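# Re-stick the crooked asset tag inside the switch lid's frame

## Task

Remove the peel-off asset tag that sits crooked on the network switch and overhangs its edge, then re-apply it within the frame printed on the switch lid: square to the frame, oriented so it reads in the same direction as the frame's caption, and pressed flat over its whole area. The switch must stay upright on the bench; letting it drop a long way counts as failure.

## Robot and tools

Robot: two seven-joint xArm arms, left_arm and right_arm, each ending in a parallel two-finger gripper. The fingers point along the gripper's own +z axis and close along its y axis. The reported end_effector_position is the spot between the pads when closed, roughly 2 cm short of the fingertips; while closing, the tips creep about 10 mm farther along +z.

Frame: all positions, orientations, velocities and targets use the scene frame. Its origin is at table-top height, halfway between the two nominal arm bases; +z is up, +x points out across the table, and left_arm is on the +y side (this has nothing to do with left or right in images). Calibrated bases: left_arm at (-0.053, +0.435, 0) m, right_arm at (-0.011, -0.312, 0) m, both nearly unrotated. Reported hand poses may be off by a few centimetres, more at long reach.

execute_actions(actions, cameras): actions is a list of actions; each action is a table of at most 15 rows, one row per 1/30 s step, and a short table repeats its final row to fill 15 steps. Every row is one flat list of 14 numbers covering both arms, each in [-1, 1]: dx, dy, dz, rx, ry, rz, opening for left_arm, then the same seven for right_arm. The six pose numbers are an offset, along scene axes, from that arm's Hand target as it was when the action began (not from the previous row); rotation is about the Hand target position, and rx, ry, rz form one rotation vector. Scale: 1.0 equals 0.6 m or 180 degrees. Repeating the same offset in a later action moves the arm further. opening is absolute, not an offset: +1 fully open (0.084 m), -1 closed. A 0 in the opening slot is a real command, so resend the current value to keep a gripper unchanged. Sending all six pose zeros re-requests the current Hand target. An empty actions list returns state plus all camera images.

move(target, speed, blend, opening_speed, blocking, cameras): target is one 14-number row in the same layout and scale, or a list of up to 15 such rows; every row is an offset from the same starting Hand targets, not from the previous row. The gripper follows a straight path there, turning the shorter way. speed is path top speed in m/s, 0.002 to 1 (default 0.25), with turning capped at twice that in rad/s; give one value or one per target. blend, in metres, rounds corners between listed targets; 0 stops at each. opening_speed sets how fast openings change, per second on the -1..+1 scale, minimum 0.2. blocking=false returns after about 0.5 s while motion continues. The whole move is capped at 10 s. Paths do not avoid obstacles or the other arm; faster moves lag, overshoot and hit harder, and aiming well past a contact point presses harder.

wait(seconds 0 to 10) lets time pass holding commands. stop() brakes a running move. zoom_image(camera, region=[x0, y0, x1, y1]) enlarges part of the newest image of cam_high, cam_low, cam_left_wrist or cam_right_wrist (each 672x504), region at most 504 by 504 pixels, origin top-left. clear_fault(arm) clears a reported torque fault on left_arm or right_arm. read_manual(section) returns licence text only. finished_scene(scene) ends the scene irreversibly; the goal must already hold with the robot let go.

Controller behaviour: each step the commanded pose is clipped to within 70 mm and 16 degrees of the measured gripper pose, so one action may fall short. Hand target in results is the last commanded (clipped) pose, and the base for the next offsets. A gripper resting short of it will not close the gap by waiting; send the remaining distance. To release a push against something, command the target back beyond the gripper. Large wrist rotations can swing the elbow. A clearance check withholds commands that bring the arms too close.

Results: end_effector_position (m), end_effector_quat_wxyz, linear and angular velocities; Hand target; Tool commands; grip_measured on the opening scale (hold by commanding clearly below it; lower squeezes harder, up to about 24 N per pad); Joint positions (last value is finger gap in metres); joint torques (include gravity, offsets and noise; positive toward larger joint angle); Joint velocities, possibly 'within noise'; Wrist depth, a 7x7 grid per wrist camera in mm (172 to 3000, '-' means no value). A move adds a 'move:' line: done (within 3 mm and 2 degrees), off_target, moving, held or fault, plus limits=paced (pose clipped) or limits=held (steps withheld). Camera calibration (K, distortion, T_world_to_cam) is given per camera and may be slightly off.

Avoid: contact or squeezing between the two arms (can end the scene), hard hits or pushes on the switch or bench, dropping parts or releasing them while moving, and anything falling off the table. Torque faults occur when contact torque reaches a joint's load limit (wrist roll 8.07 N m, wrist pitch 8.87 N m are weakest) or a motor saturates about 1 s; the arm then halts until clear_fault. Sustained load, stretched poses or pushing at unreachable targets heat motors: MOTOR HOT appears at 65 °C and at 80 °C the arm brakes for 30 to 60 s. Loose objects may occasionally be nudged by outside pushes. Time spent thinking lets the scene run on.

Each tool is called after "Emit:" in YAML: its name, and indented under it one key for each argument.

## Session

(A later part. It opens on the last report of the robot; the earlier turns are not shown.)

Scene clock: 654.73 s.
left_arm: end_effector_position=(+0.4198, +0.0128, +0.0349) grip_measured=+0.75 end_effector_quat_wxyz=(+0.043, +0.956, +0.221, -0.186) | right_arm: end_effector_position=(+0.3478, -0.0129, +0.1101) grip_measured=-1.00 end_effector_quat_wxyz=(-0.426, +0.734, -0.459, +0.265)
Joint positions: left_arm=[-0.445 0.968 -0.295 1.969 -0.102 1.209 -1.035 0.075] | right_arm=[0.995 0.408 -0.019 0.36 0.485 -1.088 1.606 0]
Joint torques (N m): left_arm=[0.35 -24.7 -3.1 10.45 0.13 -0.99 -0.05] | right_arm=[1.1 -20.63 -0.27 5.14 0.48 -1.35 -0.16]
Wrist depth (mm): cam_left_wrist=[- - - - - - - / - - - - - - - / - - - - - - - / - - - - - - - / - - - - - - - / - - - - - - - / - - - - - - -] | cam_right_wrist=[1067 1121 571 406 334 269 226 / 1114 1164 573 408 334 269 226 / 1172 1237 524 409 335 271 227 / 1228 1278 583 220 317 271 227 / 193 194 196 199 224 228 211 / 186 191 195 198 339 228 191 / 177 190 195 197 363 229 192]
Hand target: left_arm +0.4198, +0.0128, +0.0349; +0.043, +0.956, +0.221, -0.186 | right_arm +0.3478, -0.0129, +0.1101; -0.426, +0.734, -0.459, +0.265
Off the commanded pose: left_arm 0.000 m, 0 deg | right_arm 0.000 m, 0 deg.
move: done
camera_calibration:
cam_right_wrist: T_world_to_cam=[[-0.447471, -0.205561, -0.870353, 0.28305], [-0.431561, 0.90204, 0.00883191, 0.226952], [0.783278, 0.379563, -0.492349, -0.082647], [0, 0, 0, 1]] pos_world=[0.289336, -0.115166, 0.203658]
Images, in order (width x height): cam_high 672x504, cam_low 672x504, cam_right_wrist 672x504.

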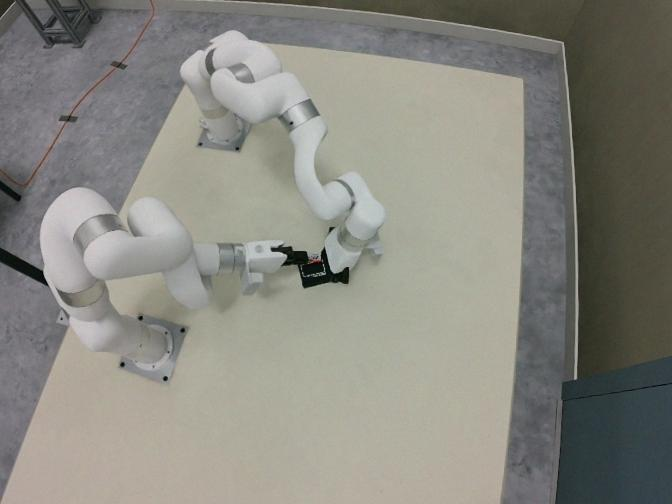

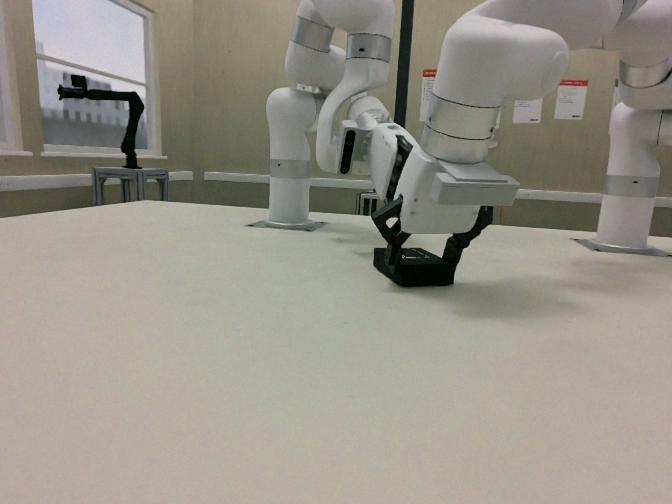

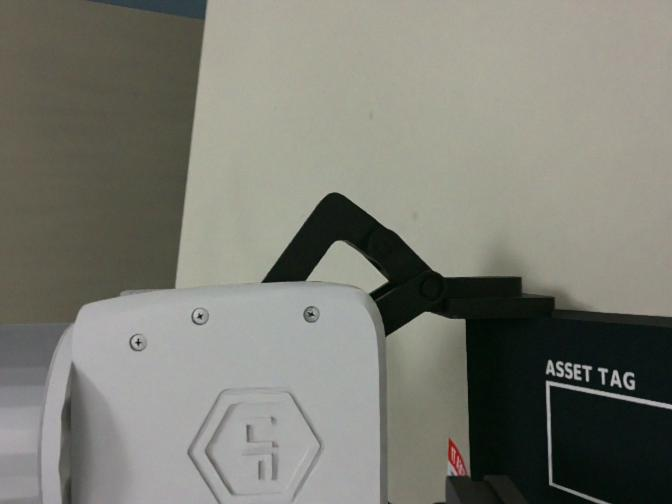

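Emit:
move:
  target: [0,0,0,0,0,0,0.3,-0.0035,-0.011,-0.055,0,0,0,-1]
  speed: 0.06
  cameras: ["cam_right_wrist","cam_low","cam_high"]

Emit:
zoom_image:
  camera: "cam_right_wrist"
  region: [420, 252, 672, 504]

Emit:
zoom_image:
  camera: "cam_high"
  region: [280, 240, 350, 290]

Emit:
zoom_image:
  camera: "cam_low"
  region: [350, 210, 470, 300]

Scene clock: 698.83 s.
left_arm: end_effector_position=(+0.4198, +0.0128, +0.0349) grip_measured=+0.75 end_effector_quat_wxyz=(+0.043, +0.956, +0.221, -0.186) | right_arm: end_effector_position=(+0.3457, -0.0195, +0.0772) grip_measured=-1.00 end_effector_quat_wxyz=(-0.426, +0.734, -0.459, +0.265)
Joint positions: left_arm=[-0.445 0.968 -0.295 1.969 -0.102 1.209 -1.035 0.075] | right_arm=[0.974 0.56 -0.025 0.385 0.433 -1.201 1.671 0]
Joint torques (N m): left_arm=[0.32 -24.75 -3.13 10.32 0.1 -1.15 -0.1] | right_arm=[-0.51 -20.37 -0.7 3.65 -0.1 -2.98 0.33]
Wrist depth (mm): cam_left_wrist=[- - - - - - - / - - - - - - - / - - - - - - - / - - - - - - - / - - - - - - - / - - - - - - - / - - - - - - -] | cam_right_wrist=[1071 1105 483 342 280 226 189 / 1107 1158 484 341 280 226 189 / 1164 1222 438 342 280 226 189 / 1199 609 208 318 280 226 189 / 181 184 187 206 224 215 181 / 179 182 186 342 225 181 - / 178 182 185 341 224 181 -]
Hand target: left_arm +0.4198, +0.0128, +0.0349; +0.043, +0.956, +0.221, -0.186 | right_arm +0.3457, -0.0195, +0.0771; -0.426, +0.734, -0.459, +0.265
Off the commanded pose: left_arm 0.000 m, 0 deg | right_arm 0.000 m, 0 deg.
move: done
camera_calibration:
cam_right_wrist: T_world_to_cam=[[-0.447538, -0.20564, -0.8703, 0.252033], [-0.431509, 0.902066, 0.00875065, 0.232293], [0.783269, 0.379458, -0.492444, -0.0947388], [0, 0, 0, 1]] pos_world=[0.287236, -0.121766, 0.170658]
Images, in order (width x height): cam_high 672x504, cam_low 672x504, cam_right_wrist 672x504.

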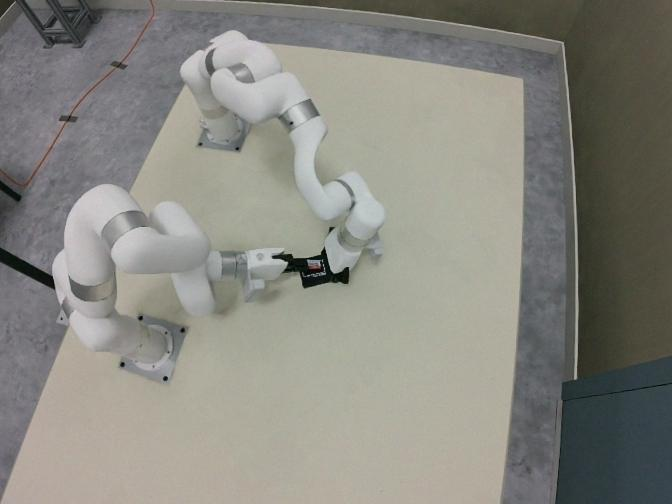

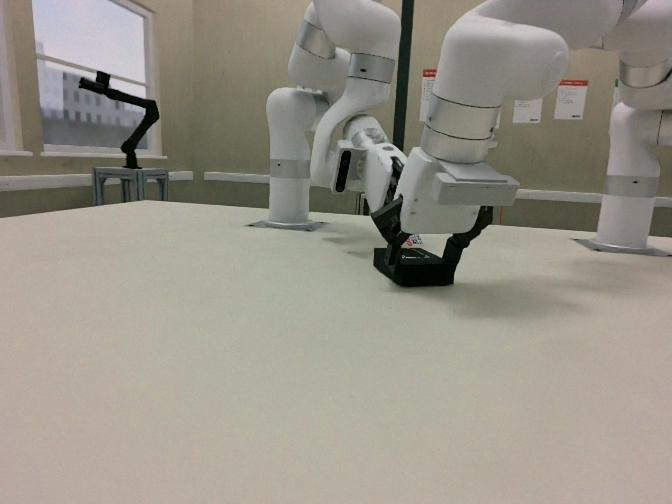

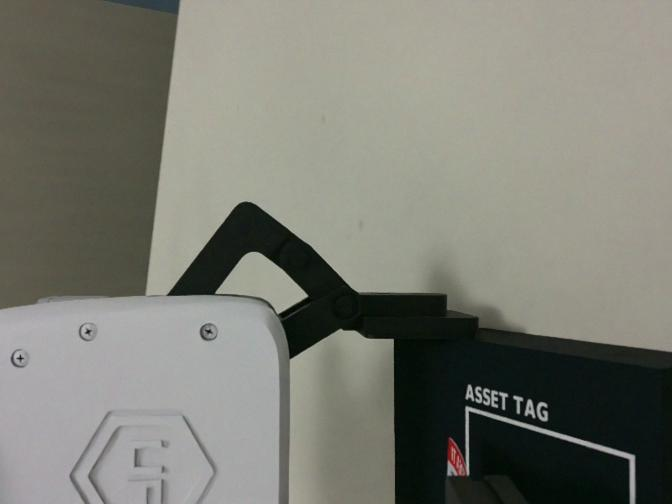

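Scaled by 2.000.

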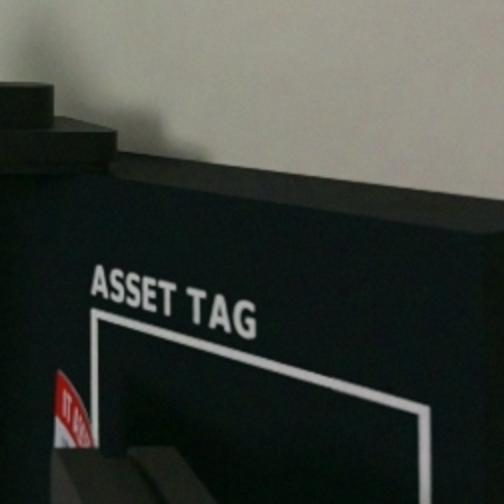

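Scaled by 7.200.

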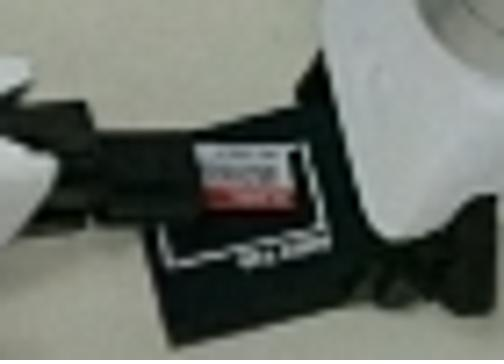

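Scaled by 4.200.

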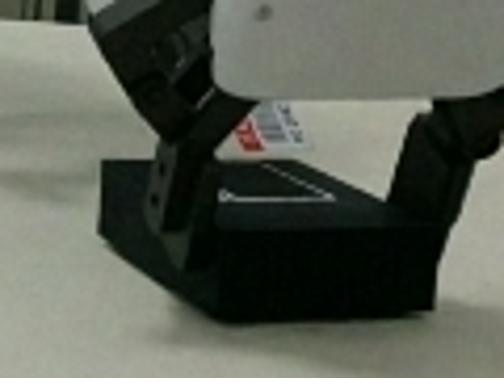

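Emit:
zoom_image:
  camera: "cam_low"
  region: [395, 225, 445, 265]

Scaled by 10.080.

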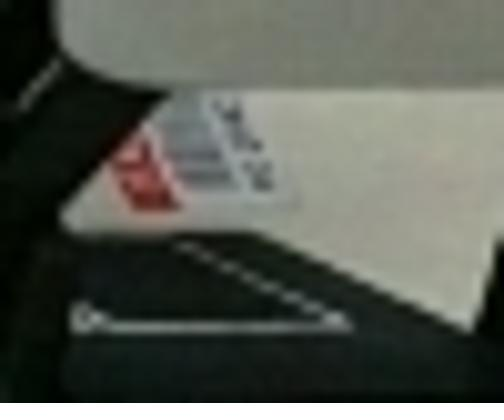

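Emit:
zoom_image:
  camera: "cam_high"
  region: [295, 248, 335, 278]

Emit:
zoom_image:
  camera: "cam_right_wrist"
  region: [430, 400, 530, 504]

Scaled by 12.600.

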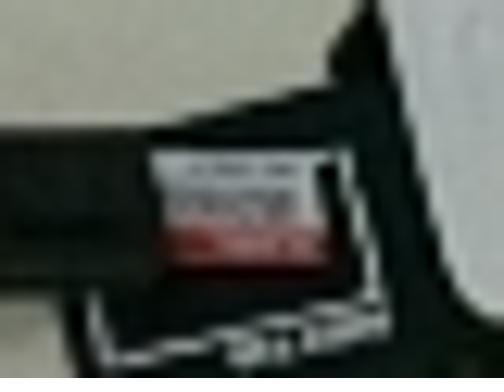

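Scaled by 4.846.

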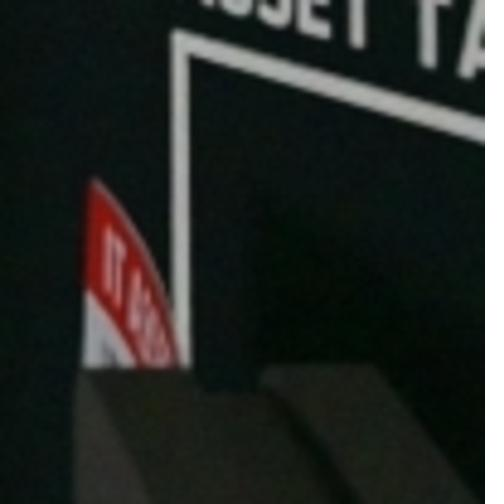

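Emit:
move:
  target: [0,0,0,0,0,0,0.3,0.00515,0.0003,-0.017,0,0,0,-1]
  speed: 0.04
  cameras: ["cam_right_wrist","cam_low","cam_high"]

Emit:
zoom_image:
  camera: "cam_high"
  region: [295, 248, 335, 278]

Emit:
zoom_image:
  camera: "cam_low"
  region: [395, 225, 445, 265]

Emit:
zoom_image:
  camera: "cam_right_wrist"
  region: [430, 400, 530, 504]

Scene clock: 830.83 s.
left_arm: end_effector_position=(+0.4198, +0.0128, +0.0349) grip_measured=+0.75 end_effector_quat_wxyz=(+0.043, +0.956, +0.221, -0.186) | right_arm: end_effector_position=(+0.3488, -0.0193, +0.0670) grip_measured=-1.00 end_effector_quat_wxyz=(-0.426, +0.734, -0.459, +0.265)
Joint positions: left_arm=[-0.445 0.968 -0.295 1.969 -0.102 1.209 -1.035 0.075] | right_arm=[0.965 0.608 -0.03 0.408 0.416 -1.223 1.684 0]
Joint torques (N m): left_arm=[0.33 -24.83 -3 10.33 0.26 -1 -0.08] | right_arm=[-0.74 -20.56 -0.72 3.3 0.03 -3.04 0.22]
Wrist depth (mm): cam_left_wrist=[- - - - - - - / - - - - - - - / - - - - - - - / - - - - - - - / - - - - - - - / - - - - - - - / - - - - - - -] | cam_right_wrist=[1064 1103 451 345 262 211 184 / 1107 1128 452 345 261 211 184 / 1160 656 453 344 262 211 184 / 1262 199 201 344 262 211 184 / 176 178 191 206 219 201 184 / 173 176 179 345 206 184 - / 174 176 179 374 219 175 -]
Hand target: left_arm +0.4198, +0.0128, +0.0349; +0.043, +0.956, +0.221, -0.186 | right_arm +0.3488, -0.0193, +0.0669; -0.426, +0.734, -0.459, +0.265
Off the commanded pose: left_arm 0.000 m, 0 deg | right_arm 0.000 m, 0 deg.
move: done
camera_calibration:
cam_right_wrist: T_world_to_cam=[[-0.447538, -0.20564, -0.8703, 0.244584], [-0.431509, 0.902066, 0.00875065, 0.233539], [0.783269, 0.379458, -0.492444, -0.102266], [0, 0, 0, 1]] pos_world=[0.290336, -0.121566, 0.160458]
Images, in order (width x height): cam_high 672x504, cam_low 672x504, cam_right_wrist 672x504.

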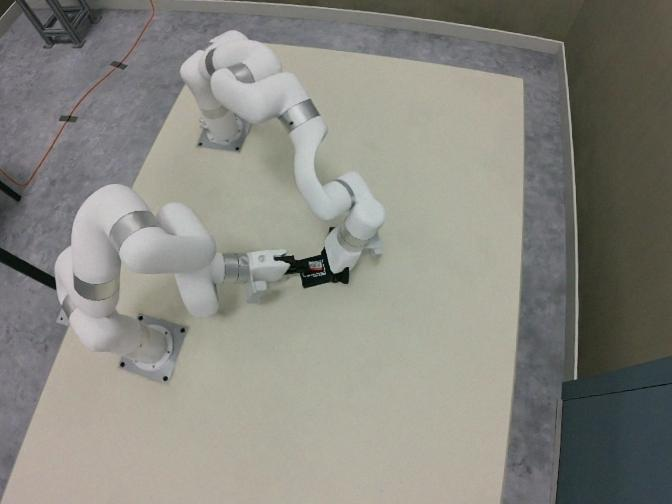

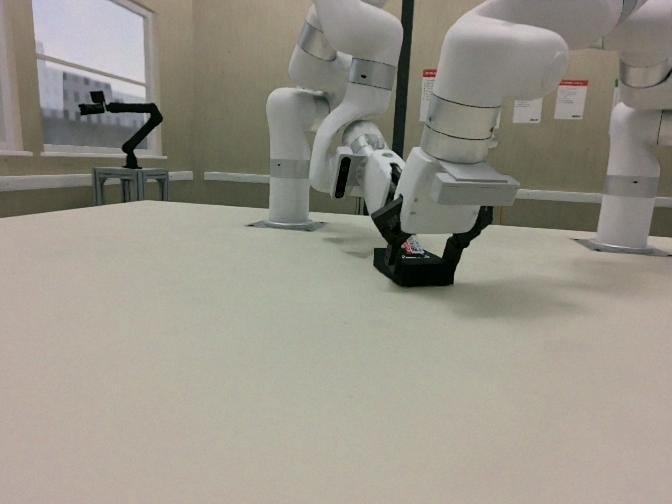

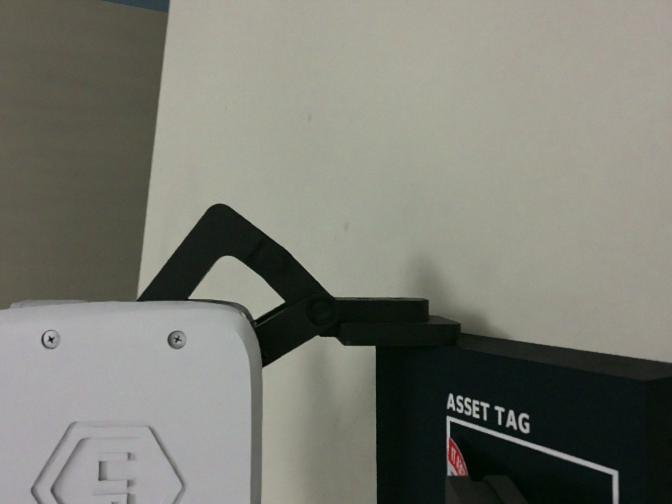

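Scaled by 12.600.

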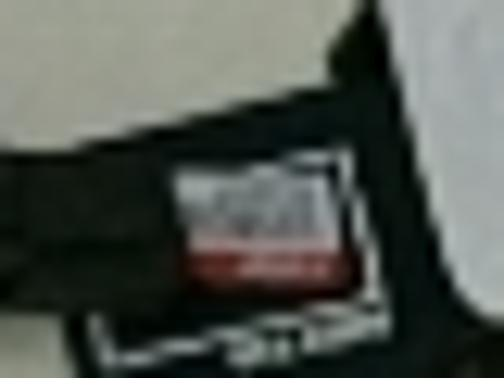

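Scaled by 10.080.

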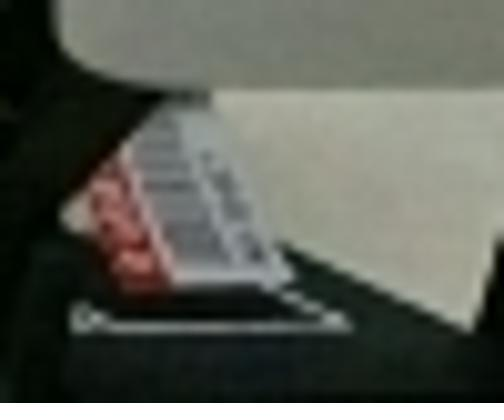

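Scaled by 4.846.

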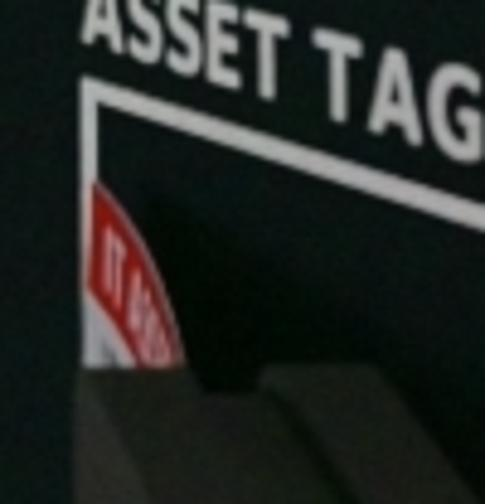

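Emit:
move:
  target:
    - [0,0,0,0,0,0,0.3,-0.0008,-0.0005,-0.005,0,0,0.003,-1]
    - [0,0,0,0,0,0,0.3,-0.0043,-0.0022,-0.0167,0,0,0.003,-1]
  speed: 0.015
  cameras: ["cam_right_wrist","cam_low","cam_high"]

Emit:
zoom_image:
  camera: "cam_high"
  region: [295, 248, 335, 278]

Emit:
zoom_image:
  camera: "cam_low"
  region: [395, 225, 445, 265]

Emit:
zoom_image:
  camera: "cam_right_wrist"
  region: [400, 384, 520, 504]

Scene clock: 870.23 s.
left_arm: end_effector_position=(+0.4198, +0.0128, +0.0349) grip_measured=+0.75 end_effector_quat_wxyz=(+0.043, +0.956, +0.221, -0.186) | right_arm: end_effector_position=(+0.3463, -0.0206, +0.0570) grip_measured=-1.00 end_effector_quat_wxyz=(-0.427, +0.736, -0.455, +0.263)
Joint positions: left_arm=[-0.445 0.968 -0.295 1.969 -0.102 1.209 -1.035 0.075] | right_arm=[0.959 0.653 -0.032 0.416 0.395 -1.259 1.698 0]
Joint torques (N m): left_arm=[0.12 -24.8 -3.14 10.23 0.22 -1.05 -0.02] | right_arm=[-0.86 -21 -0.48 2.84 -0.13 -2.98 0.35]
Wrist depth (mm): cam_left_wrist=[- - - - - - - / - - - - - - - / - - - - - - - / - - - - - - - / - - - - - - - / - - - - - - - / - - - - - - -] | cam_right_wrist=[1072 610 422 321 244 196 179 / 1110 610 420 321 243 196 179 / 1172 612 422 320 244 196 179 / - 198 213 321 244 196 179 / 177 176 193 203 217 187 179 / 172 174 381 229 188 - - / - 174 381 230 188 - -]
Hand target: left_arm +0.4198, +0.0128, +0.0349; +0.043, +0.956, +0.221, -0.186 | right_arm +0.3463, -0.0206, +0.0569; -0.427, +0.736, -0.455, +0.263
Off the commanded pose: left_arm 0.000 m, 0 deg | right_arm 0.000 m, 0 deg.
move: done
camera_calibration:
cam_right_wrist: T_world_to_cam=[[-0.445589, -0.20986, -0.870292, 0.233683], [-0.440005, 0.897953, 0.00875214, 0.236591], [0.779645, 0.386833, -0.492457, -0.103246], [0, 0, 0, 1]] pos_world=[0.288723, -0.123468, 0.150458]
Images, in order (width x height): cam_high 672x504, cam_low 672x504, cam_right_wrist 672x504.

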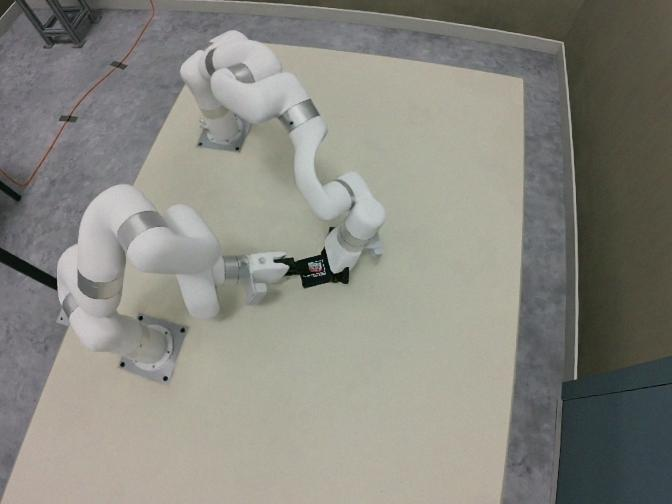

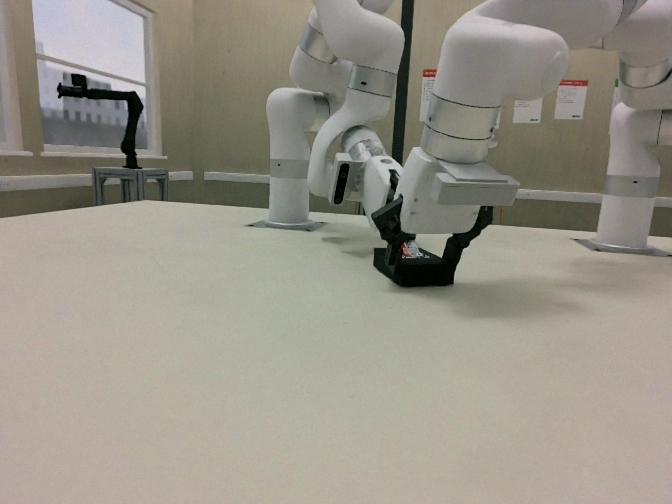

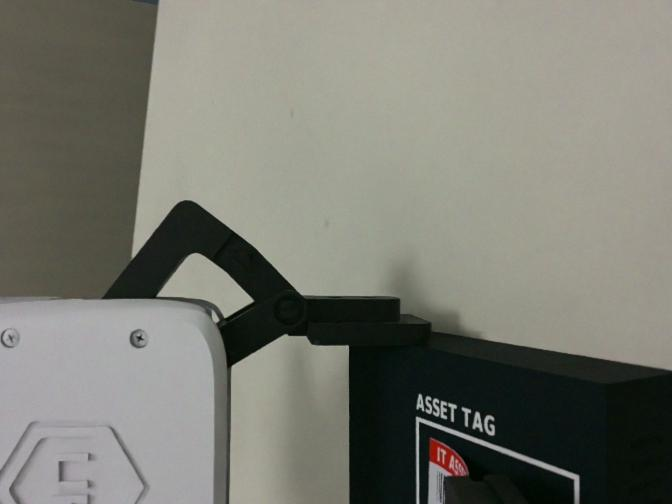

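Scaled by 12.600.

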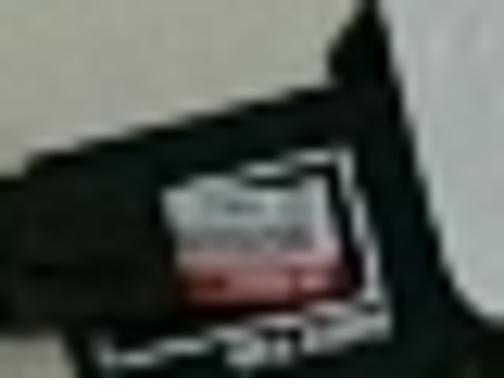

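Scaled by 10.080.

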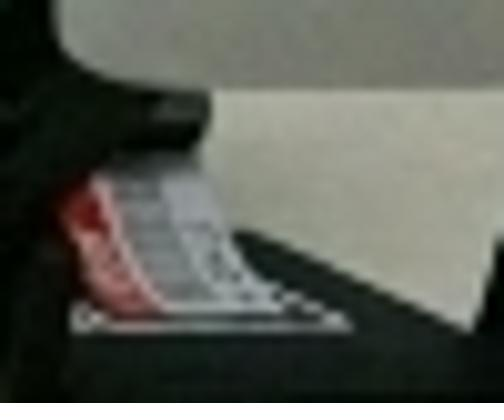

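Scaled by 4.200.

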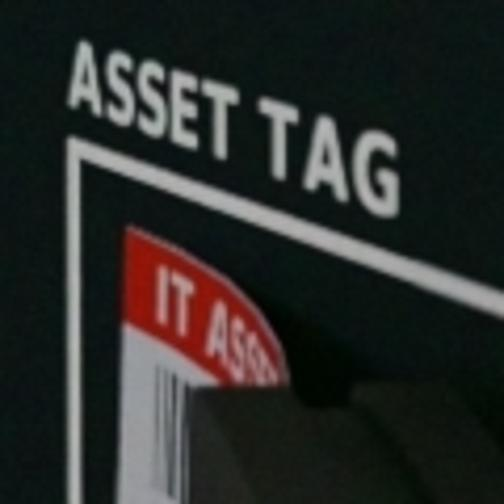

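Emit:
move:
  target: [0,0,0,0,0,0,0.3,-0.0032,-0.0016,-0.0115,0,0,0,-1]
  speed: 0.015
  cameras: ["cam_right_wrist","cam_low","cam_high"]

Emit:
zoom_image:
  camera: "cam_low"
  region: [395, 225, 445, 265]

Emit:
zoom_image:
  camera: "cam_right_wrist"
  region: [370, 384, 490, 504]

Scene clock: 904.60 s.
left_arm: end_effector_position=(+0.4198, +0.0128, +0.0349) grip_measured=+0.75 end_effector_quat_wxyz=(+0.043, +0.956, +0.221, -0.186) | right_arm: end_effector_position=(+0.3443, -0.0216, +0.0501) grip_measured=-1.00 end_effector_quat_wxyz=(-0.427, +0.736, -0.455, +0.263)
Joint positions: left_arm=[-0.445 0.968 -0.295 1.969 -0.102 1.209 -1.035 0.075] | right_arm=[0.959 0.685 -0.03 0.423 0.394 -1.281 1.708 0]
Joint torques (N m): left_arm=[0.01 -24.79 -3.2 10.26 0.24 -0.99 -0.08] | right_arm=[-0.61 -21.41 -0.6 2.69 0.1 -3.04 0.38]
Wrist depth (mm): cam_left_wrist=[- - - - - - - / - - - - - - - / - - - - - - - / - - - - - - - / - - - - - - - / - - - - - - - / - - - - - - -] | cam_right_wrist=[1072 580 398 305 231 186 - / 1116 578 399 305 232 186 - / 1180 577 400 304 231 186 - / 1215 196 361 304 231 186 - / 176 176 194 202 218 187 - / - 174 361 214 187 - - / 172 174 398 214 186 - -]
Hand target: left_arm +0.4198, +0.0128, +0.0349; +0.043, +0.956, +0.221, -0.186 | right_arm +0.3443, -0.0216, +0.0500; -0.427, +0.736, -0.455, +0.263
Off the commanded pose: left_arm 0.000 m, 0 deg | right_arm 0.000 m, 0 deg.
move: done
camera_calibration:
cam_right_wrist: T_world_to_cam=[[-0.445589, -0.20986, -0.870292, 0.226643], [-0.440005, 0.897953, 0.00875214, 0.236623], [0.779645, 0.386833, -0.492457, -0.104814], [0, 0, 0, 1]] pos_world=[0.286823, -0.124368, 0.143558]
Images, in order (width x height): cam_high 672x504, cam_low 672x504, cam_right_wrist 672x504.

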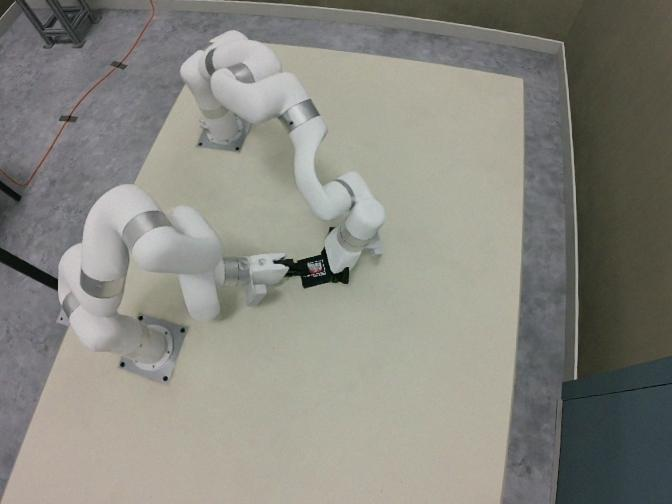

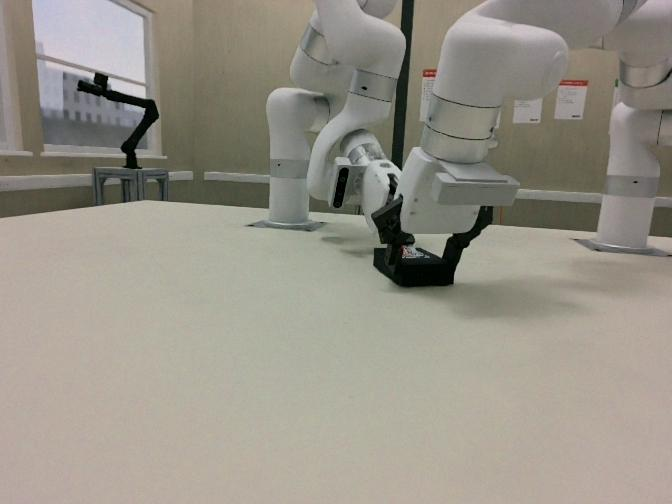

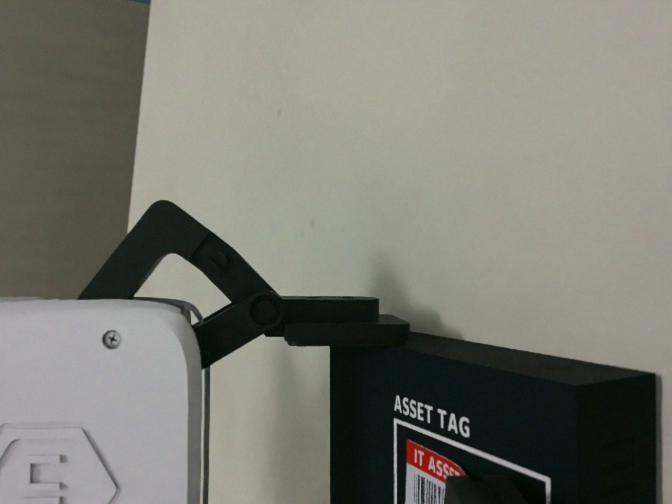

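Scaled by 10.080.

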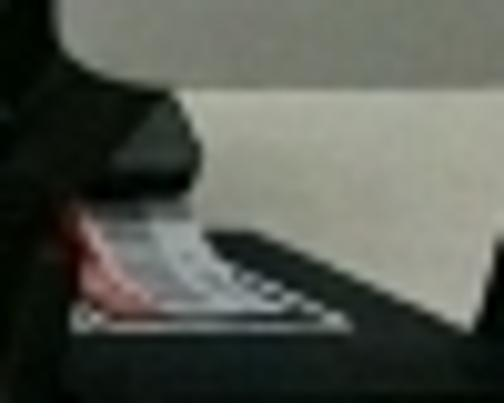

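Scaled by 4.200.

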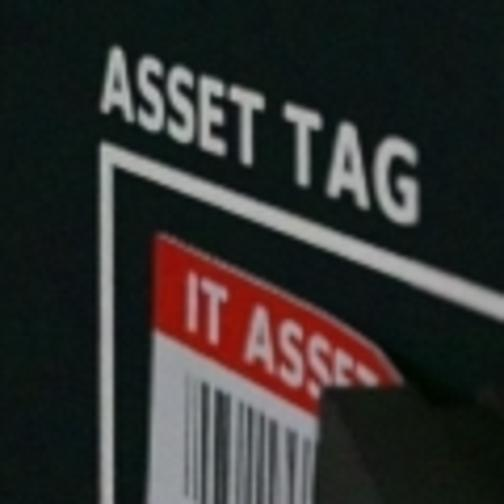

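Emit:
move:
  target:
    - [0,0,0,0,0,0,1,0,0,0,0,0,0,-1]
    - [0.045,0.022,0.124,0,0,0,1,0,0,0,0,0,0,-1]
    - [0.08,0.12,0.18,0,0,0,1,0,0,0,0,0,0,-1]
  speed: [0.05,0.05,0.12]
  blend: [0,0.01,0]
  cameras: ["cam_right_wrist","cam_low","cam_high"]

Emit:
zoom_image:
  camera: "cam_high"
  region: [290, 245, 350, 290]

Emit:
zoom_image:
  camera: "cam_low"
  region: [365, 225, 465, 295]

Emit:
zoom_image:
  camera: "cam_right_wrist"
  region: [370, 384, 490, 504]

Scene clock: 936.33 s.
left_arm: end_effector_position=(+0.4678, +0.0847, +0.1428) grip_measured=+1.00 end_effector_quat_wxyz=(+0.043, +0.956, +0.221, -0.186) | right_arm: end_effector_position=(+0.3443, -0.0216, +0.0500) grip_measured=-1.00 end_effector_quat_wxyz=(-0.427, +0.736, -0.455, +0.263)
Joint positions: left_arm=[-0.335 0.874 -0.284 2.131 -0.102 1.495 -0.966 0.084] | right_arm=[0.959 0.685 -0.03 0.423 0.394 -1.281 1.708 0]
Joint torques (N m): left_arm=[0.58 -26.33 -2.86 11.54 -0.44 -0.43 0.19] | right_arm=[-0.77 -21.1 -0.57 2.59 0 -3.05 0.38]
Wrist depth (mm): cam_left_wrist=[225 224 224 224 224 224 223 / 232 232 232 232 232 231 231 / 243 240 243 242 242 242 242 / 252 252 252 252 251 251 251 / 265 265 264 264 264 264 263 / 276 276 275 275 275 275 274 / 291 291 287 290 263 255 262] | cam_right_wrist=[1069 582 399 304 231 186 - / 1112 580 399 304 231 186 - / 1158 578 399 305 231 186 - / 1253 581 399 304 231 186 - / 1307 578 397 282 218 186 - / 1377 579 399 214 187 - - / 1490 681 398 214 186 - -]
Hand target: left_arm +0.4678, +0.0848, +0.1429; +0.043, +0.956, +0.221, -0.186 | right_arm +0.3443, -0.0216, +0.0500; -0.427, +0.736, -0.455, +0.263
Off the commanded pose: left_arm 0.000 m, 0 deg | right_arm 0.000 m, 0 deg.
move: done
camera_calibration:
cam_right_wrist: T_world_to_cam=[[-0.445589, -0.20986, -0.870292, 0.226643], [-0.440005, 0.897953, 0.00875214, 0.236623], [0.779645, 0.386833, -0.492457, -0.104814], [0, 0, 0, 1]] pos_world=[0.286823, -0.124368, 0.143558]
Images, in order (width x height): cam_high 672x504, cam_low 672x504, cam_right_wrist 672x504.

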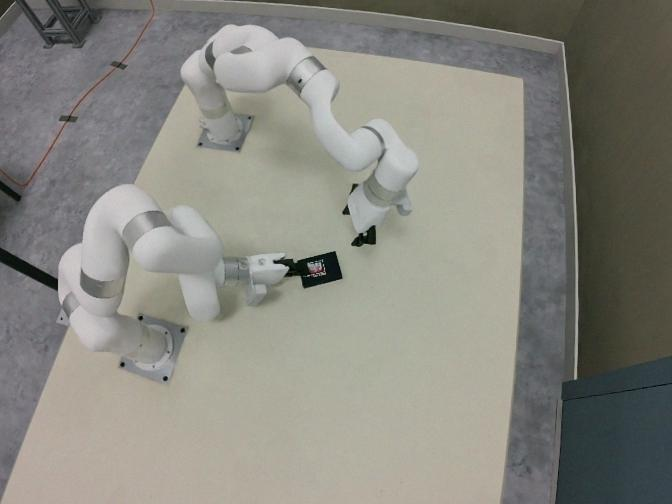

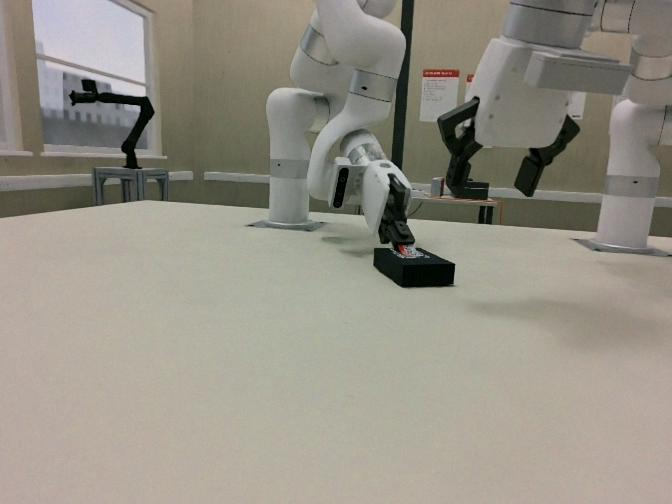

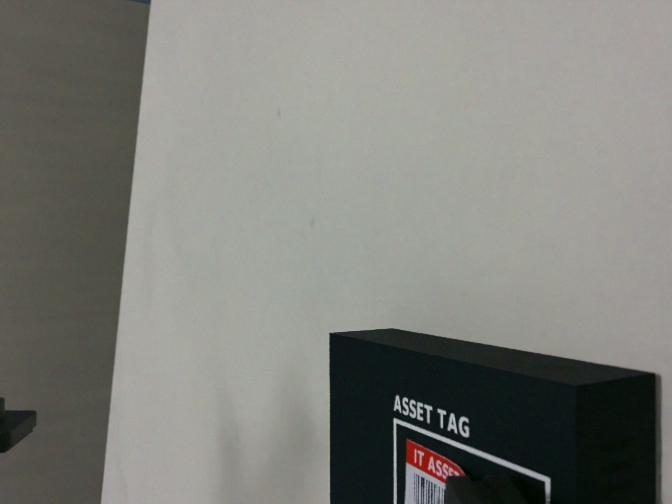

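Scaled by 8.400.

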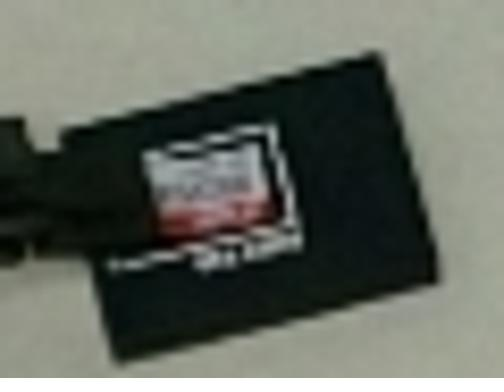

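Scaled by 5.040.

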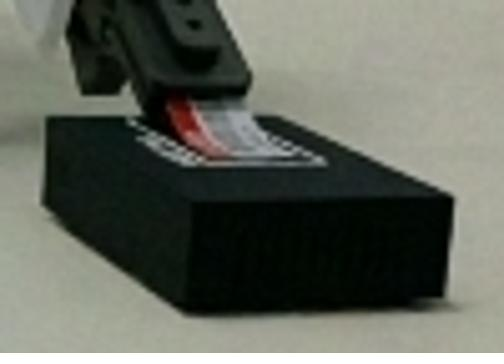

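Scaled by 4.200.

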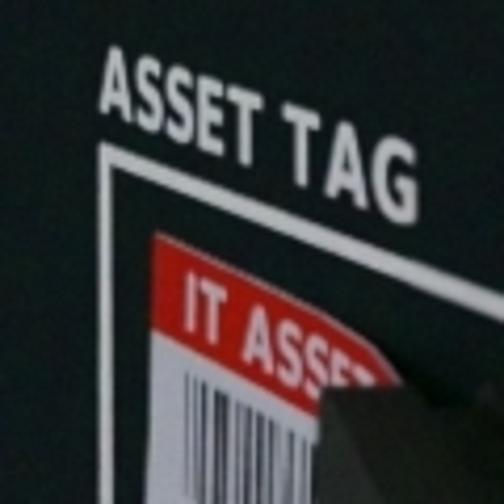

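Emit:
move:
  target:
    - [-0.03,-0.02,0.05,-0.1208,-0.1904,0.0361,-1,0,0,0,0,0,0,-1]
    - [-0.129,-0.0608,-0.0187,-0.1208,-0.1904,0.0361,-1,0,0,0,0,0,0,-1]
  speed: 0.15
  blend: 0.01
  opening_speed: 1
  cameras: ["cam_low","cam_high","cam_left_wrist"]

Scene clock: 981.00 s.
left_arm: end_effector_position=(+0.3905, +0.0483, +0.1317) grip_measured=-1.00 end_effector_quat_wxyz=(+0.293, +0.930, +0.213, +0.067) | right_arm: end_effector_position=(+0.3443, -0.0216, +0.0500) grip_measured=-1.00 end_effector_quat_wxyz=(-0.427, +0.736, -0.455, +0.263)
Joint positions: left_arm=[-0.162 0.316 -0.589 0.938 -0.612 0.141 -0.532 0] | right_arm=[0.959 0.685 -0.03 0.423 0.394 -1.281 1.708 0]
Joint torques (N m): left_arm=[0.66 -15.44 -3.12 10.31 0.56 -2.15 0.36] | right_arm=[-0.69 -21.06 -0.65 2.42 0.21 -2.89 0.4]
Wrist depth (mm): cam_left_wrist=[203 220 242 267 299 339 392 / 203 221 242 267 299 339 393 / 203 221 242 267 299 340 392 / 203 220 242 267 299 340 393 / 203 220 236 260 299 340 392 / 203 221 231 231 300 340 392 / 203 221 231 225 299 340 393] | cam_right_wrist=[1071 579 399 304 231 186 - / 1117 578 400 304 231 186 - / 1182 578 399 305 231 186 - / 1241 579 399 305 231 186 - / 1310 578 398 282 218 186 - / 1372 579 397 214 187 - - / 1474 682 400 215 186 - -]
Hand target: left_arm +0.3904, +0.0483, +0.1316; +0.293, +0.930, +0.213, +0.067 | right_arm +0.3443, -0.0216, +0.0500; -0.427, +0.736, -0.455, +0.263
Off the commanded pose: left_arm 0.000 m, 0 deg | right_arm 0.000 m, 0 deg.
move: done
camera_calibration:
cam_left_wrist: T_world_to_cam=[[0.34689, -0.738193, 0.578567, -0.146122], [-0.899501, -0.436559, -0.0176943, 0.448561], [0.26564, -0.514283, -0.815443, 0.154232], [0, 0, 0, 1]] pos_world=[0.4132, 0.167276, 0.218245]
Images, in order (width x height): cam_high 672x504, cam_low 672x504, cam_left_wrist 672x504.

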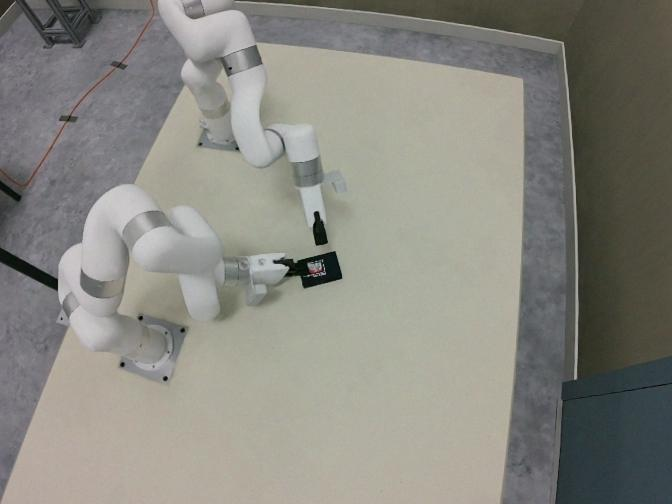

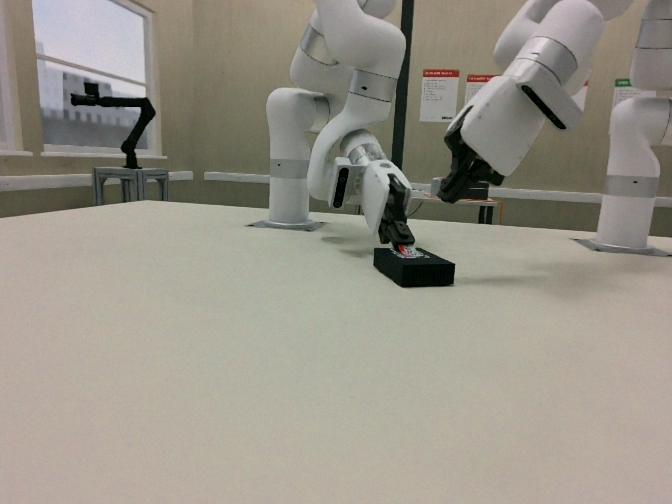

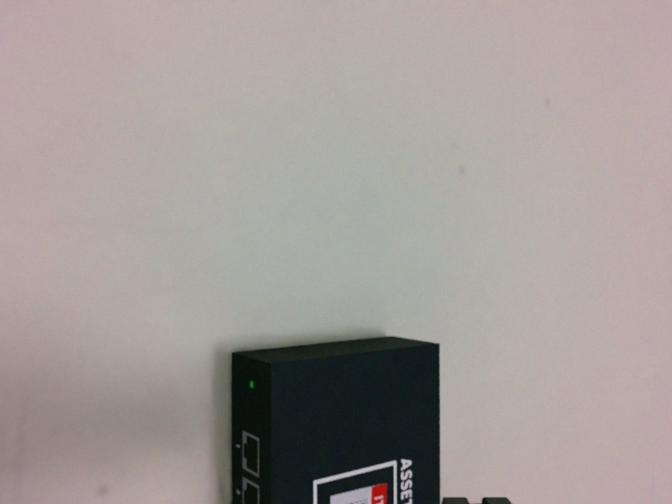

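Emit:
move:
  target:
    - [-0.0088,-0.0725,-0.065,0,0,0,-1,0,0,0,0,0,0,-1]
  speed: 0.1
  cameras: ["cam_low","cam_high","cam_right_wrist","cam_left_wrist"]

Emit:
zoom_image:
  camera: "cam_high"
  region: [290, 235, 350, 290]

Emit:
zoom_image:
  camera: "cam_low"
  region: [365, 205, 465, 295]

Scene clock: 1026.57 s.
left_arm: end_effector_position=(+0.3852, +0.0049, +0.0927) grip_measured=-1.00 end_effector_quat_wxyz=(+0.293, +0.930, +0.213, +0.067) | right_arm: end_effector_position=(+0.3443, -0.0216, +0.0500) grip_measured=-1.00 end_effector_quat_wxyz=(-0.427, +0.736, -0.455, +0.263)
Joint positions: left_arm=[-0.33 0.47 -0.499 1.014 -0.523 0.03 -0.637 0] | right_arm=[0.959 0.685 -0.03 0.423 0.394 -1.281 1.708 0]
Joint torques (N m): left_arm=[0.05 -18.01 -3.26 10.36 1.38 -0.96 -0.2] | right_arm=[-0.68 -21.1 -0.59 2.67 0.22 -2.97 0.24]
Wrist depth (mm): cam_left_wrist=[172 184 201 223 249 283 315 / 172 183 201 222 249 282 314 / 172 183 201 222 248 282 314 / - 183 200 222 248 281 313 / - 179 200 184 201 280 312 / - 178 - 180 200 280 311 / - 178 - 179 200 279 311] | cam_right_wrist=[1066 580 399 304 231 187 - / 1107 581 400 305 231 186 - / 1176 581 398 305 231 186 - / 1226 579 399 304 231 186 - / 1295 578 398 282 218 186 - / 1375 579 399 214 187 - - / 1458 685 361 214 186 - -]
Hand target: left_arm +0.3852, +0.0048, +0.0926; +0.293, +0.930, +0.213, +0.067 | right_arm +0.3443, -0.0216, +0.0500; -0.427, +0.736, -0.455, +0.263
Off the commanded pose: left_arm 0.000 m, 0 deg | right_arm 0.000 m, 0 deg.
move: done
camera_calibration:
cam_left_wrist: T_world_to_cam=[[0.346764, -0.738077, 0.578789, -0.153835], [-0.899497, -0.436565, -0.017805, 0.424132], [0.265821, -0.514445, -0.815283, 0.101385], [0, 0, 0, 1]] pos_world=[0.4079, 0.123776, 0.179247]
cam_right_wrist: T_world_to_cam=[[-0.445589, -0.20986, -0.870292, 0.226643], [-0.440005, 0.897953, 0.00875214, 0.236623], [0.779645, 0.386833, -0.492457, -0.104814], [0, 0, 0, 1]] pos_world=[0.286823, -0.124368, 0.143558]

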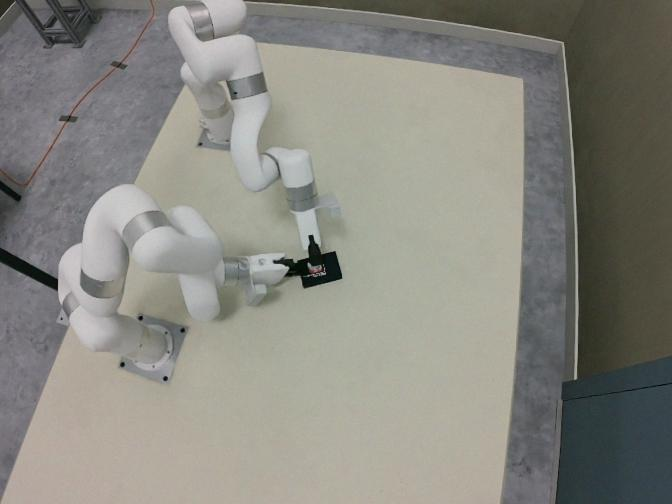

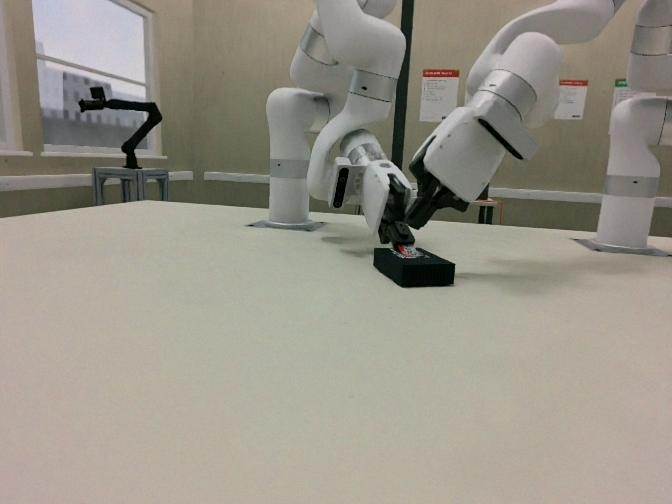

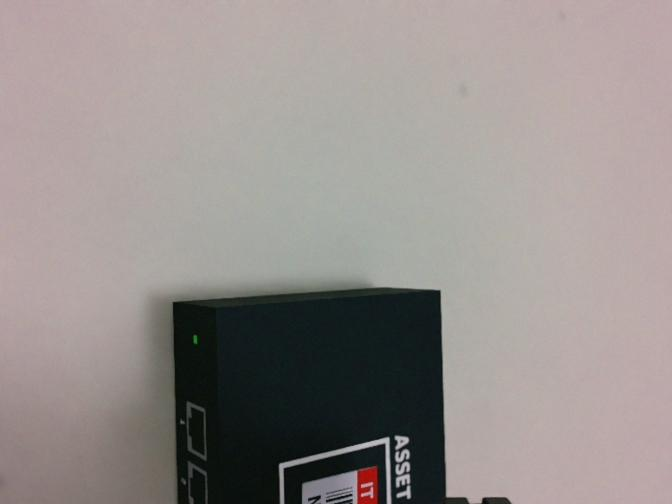

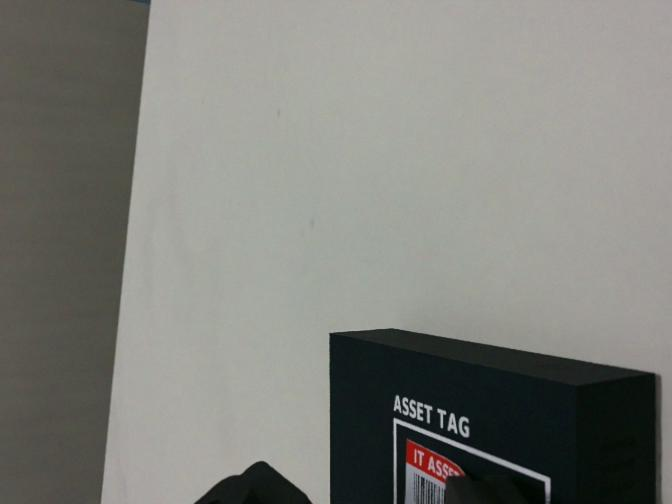

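Scaled by 8.400.

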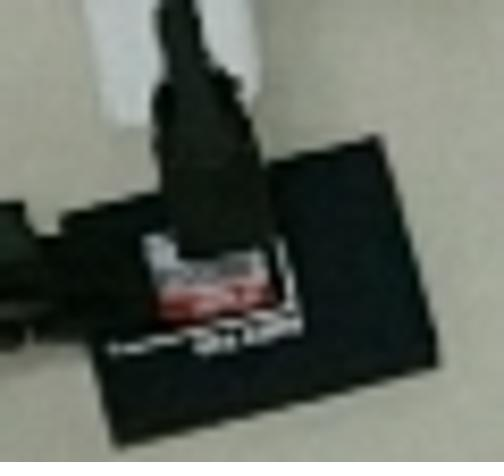

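Scaled by 5.040.

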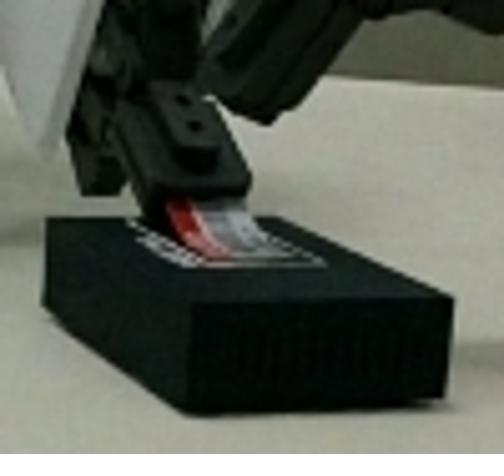

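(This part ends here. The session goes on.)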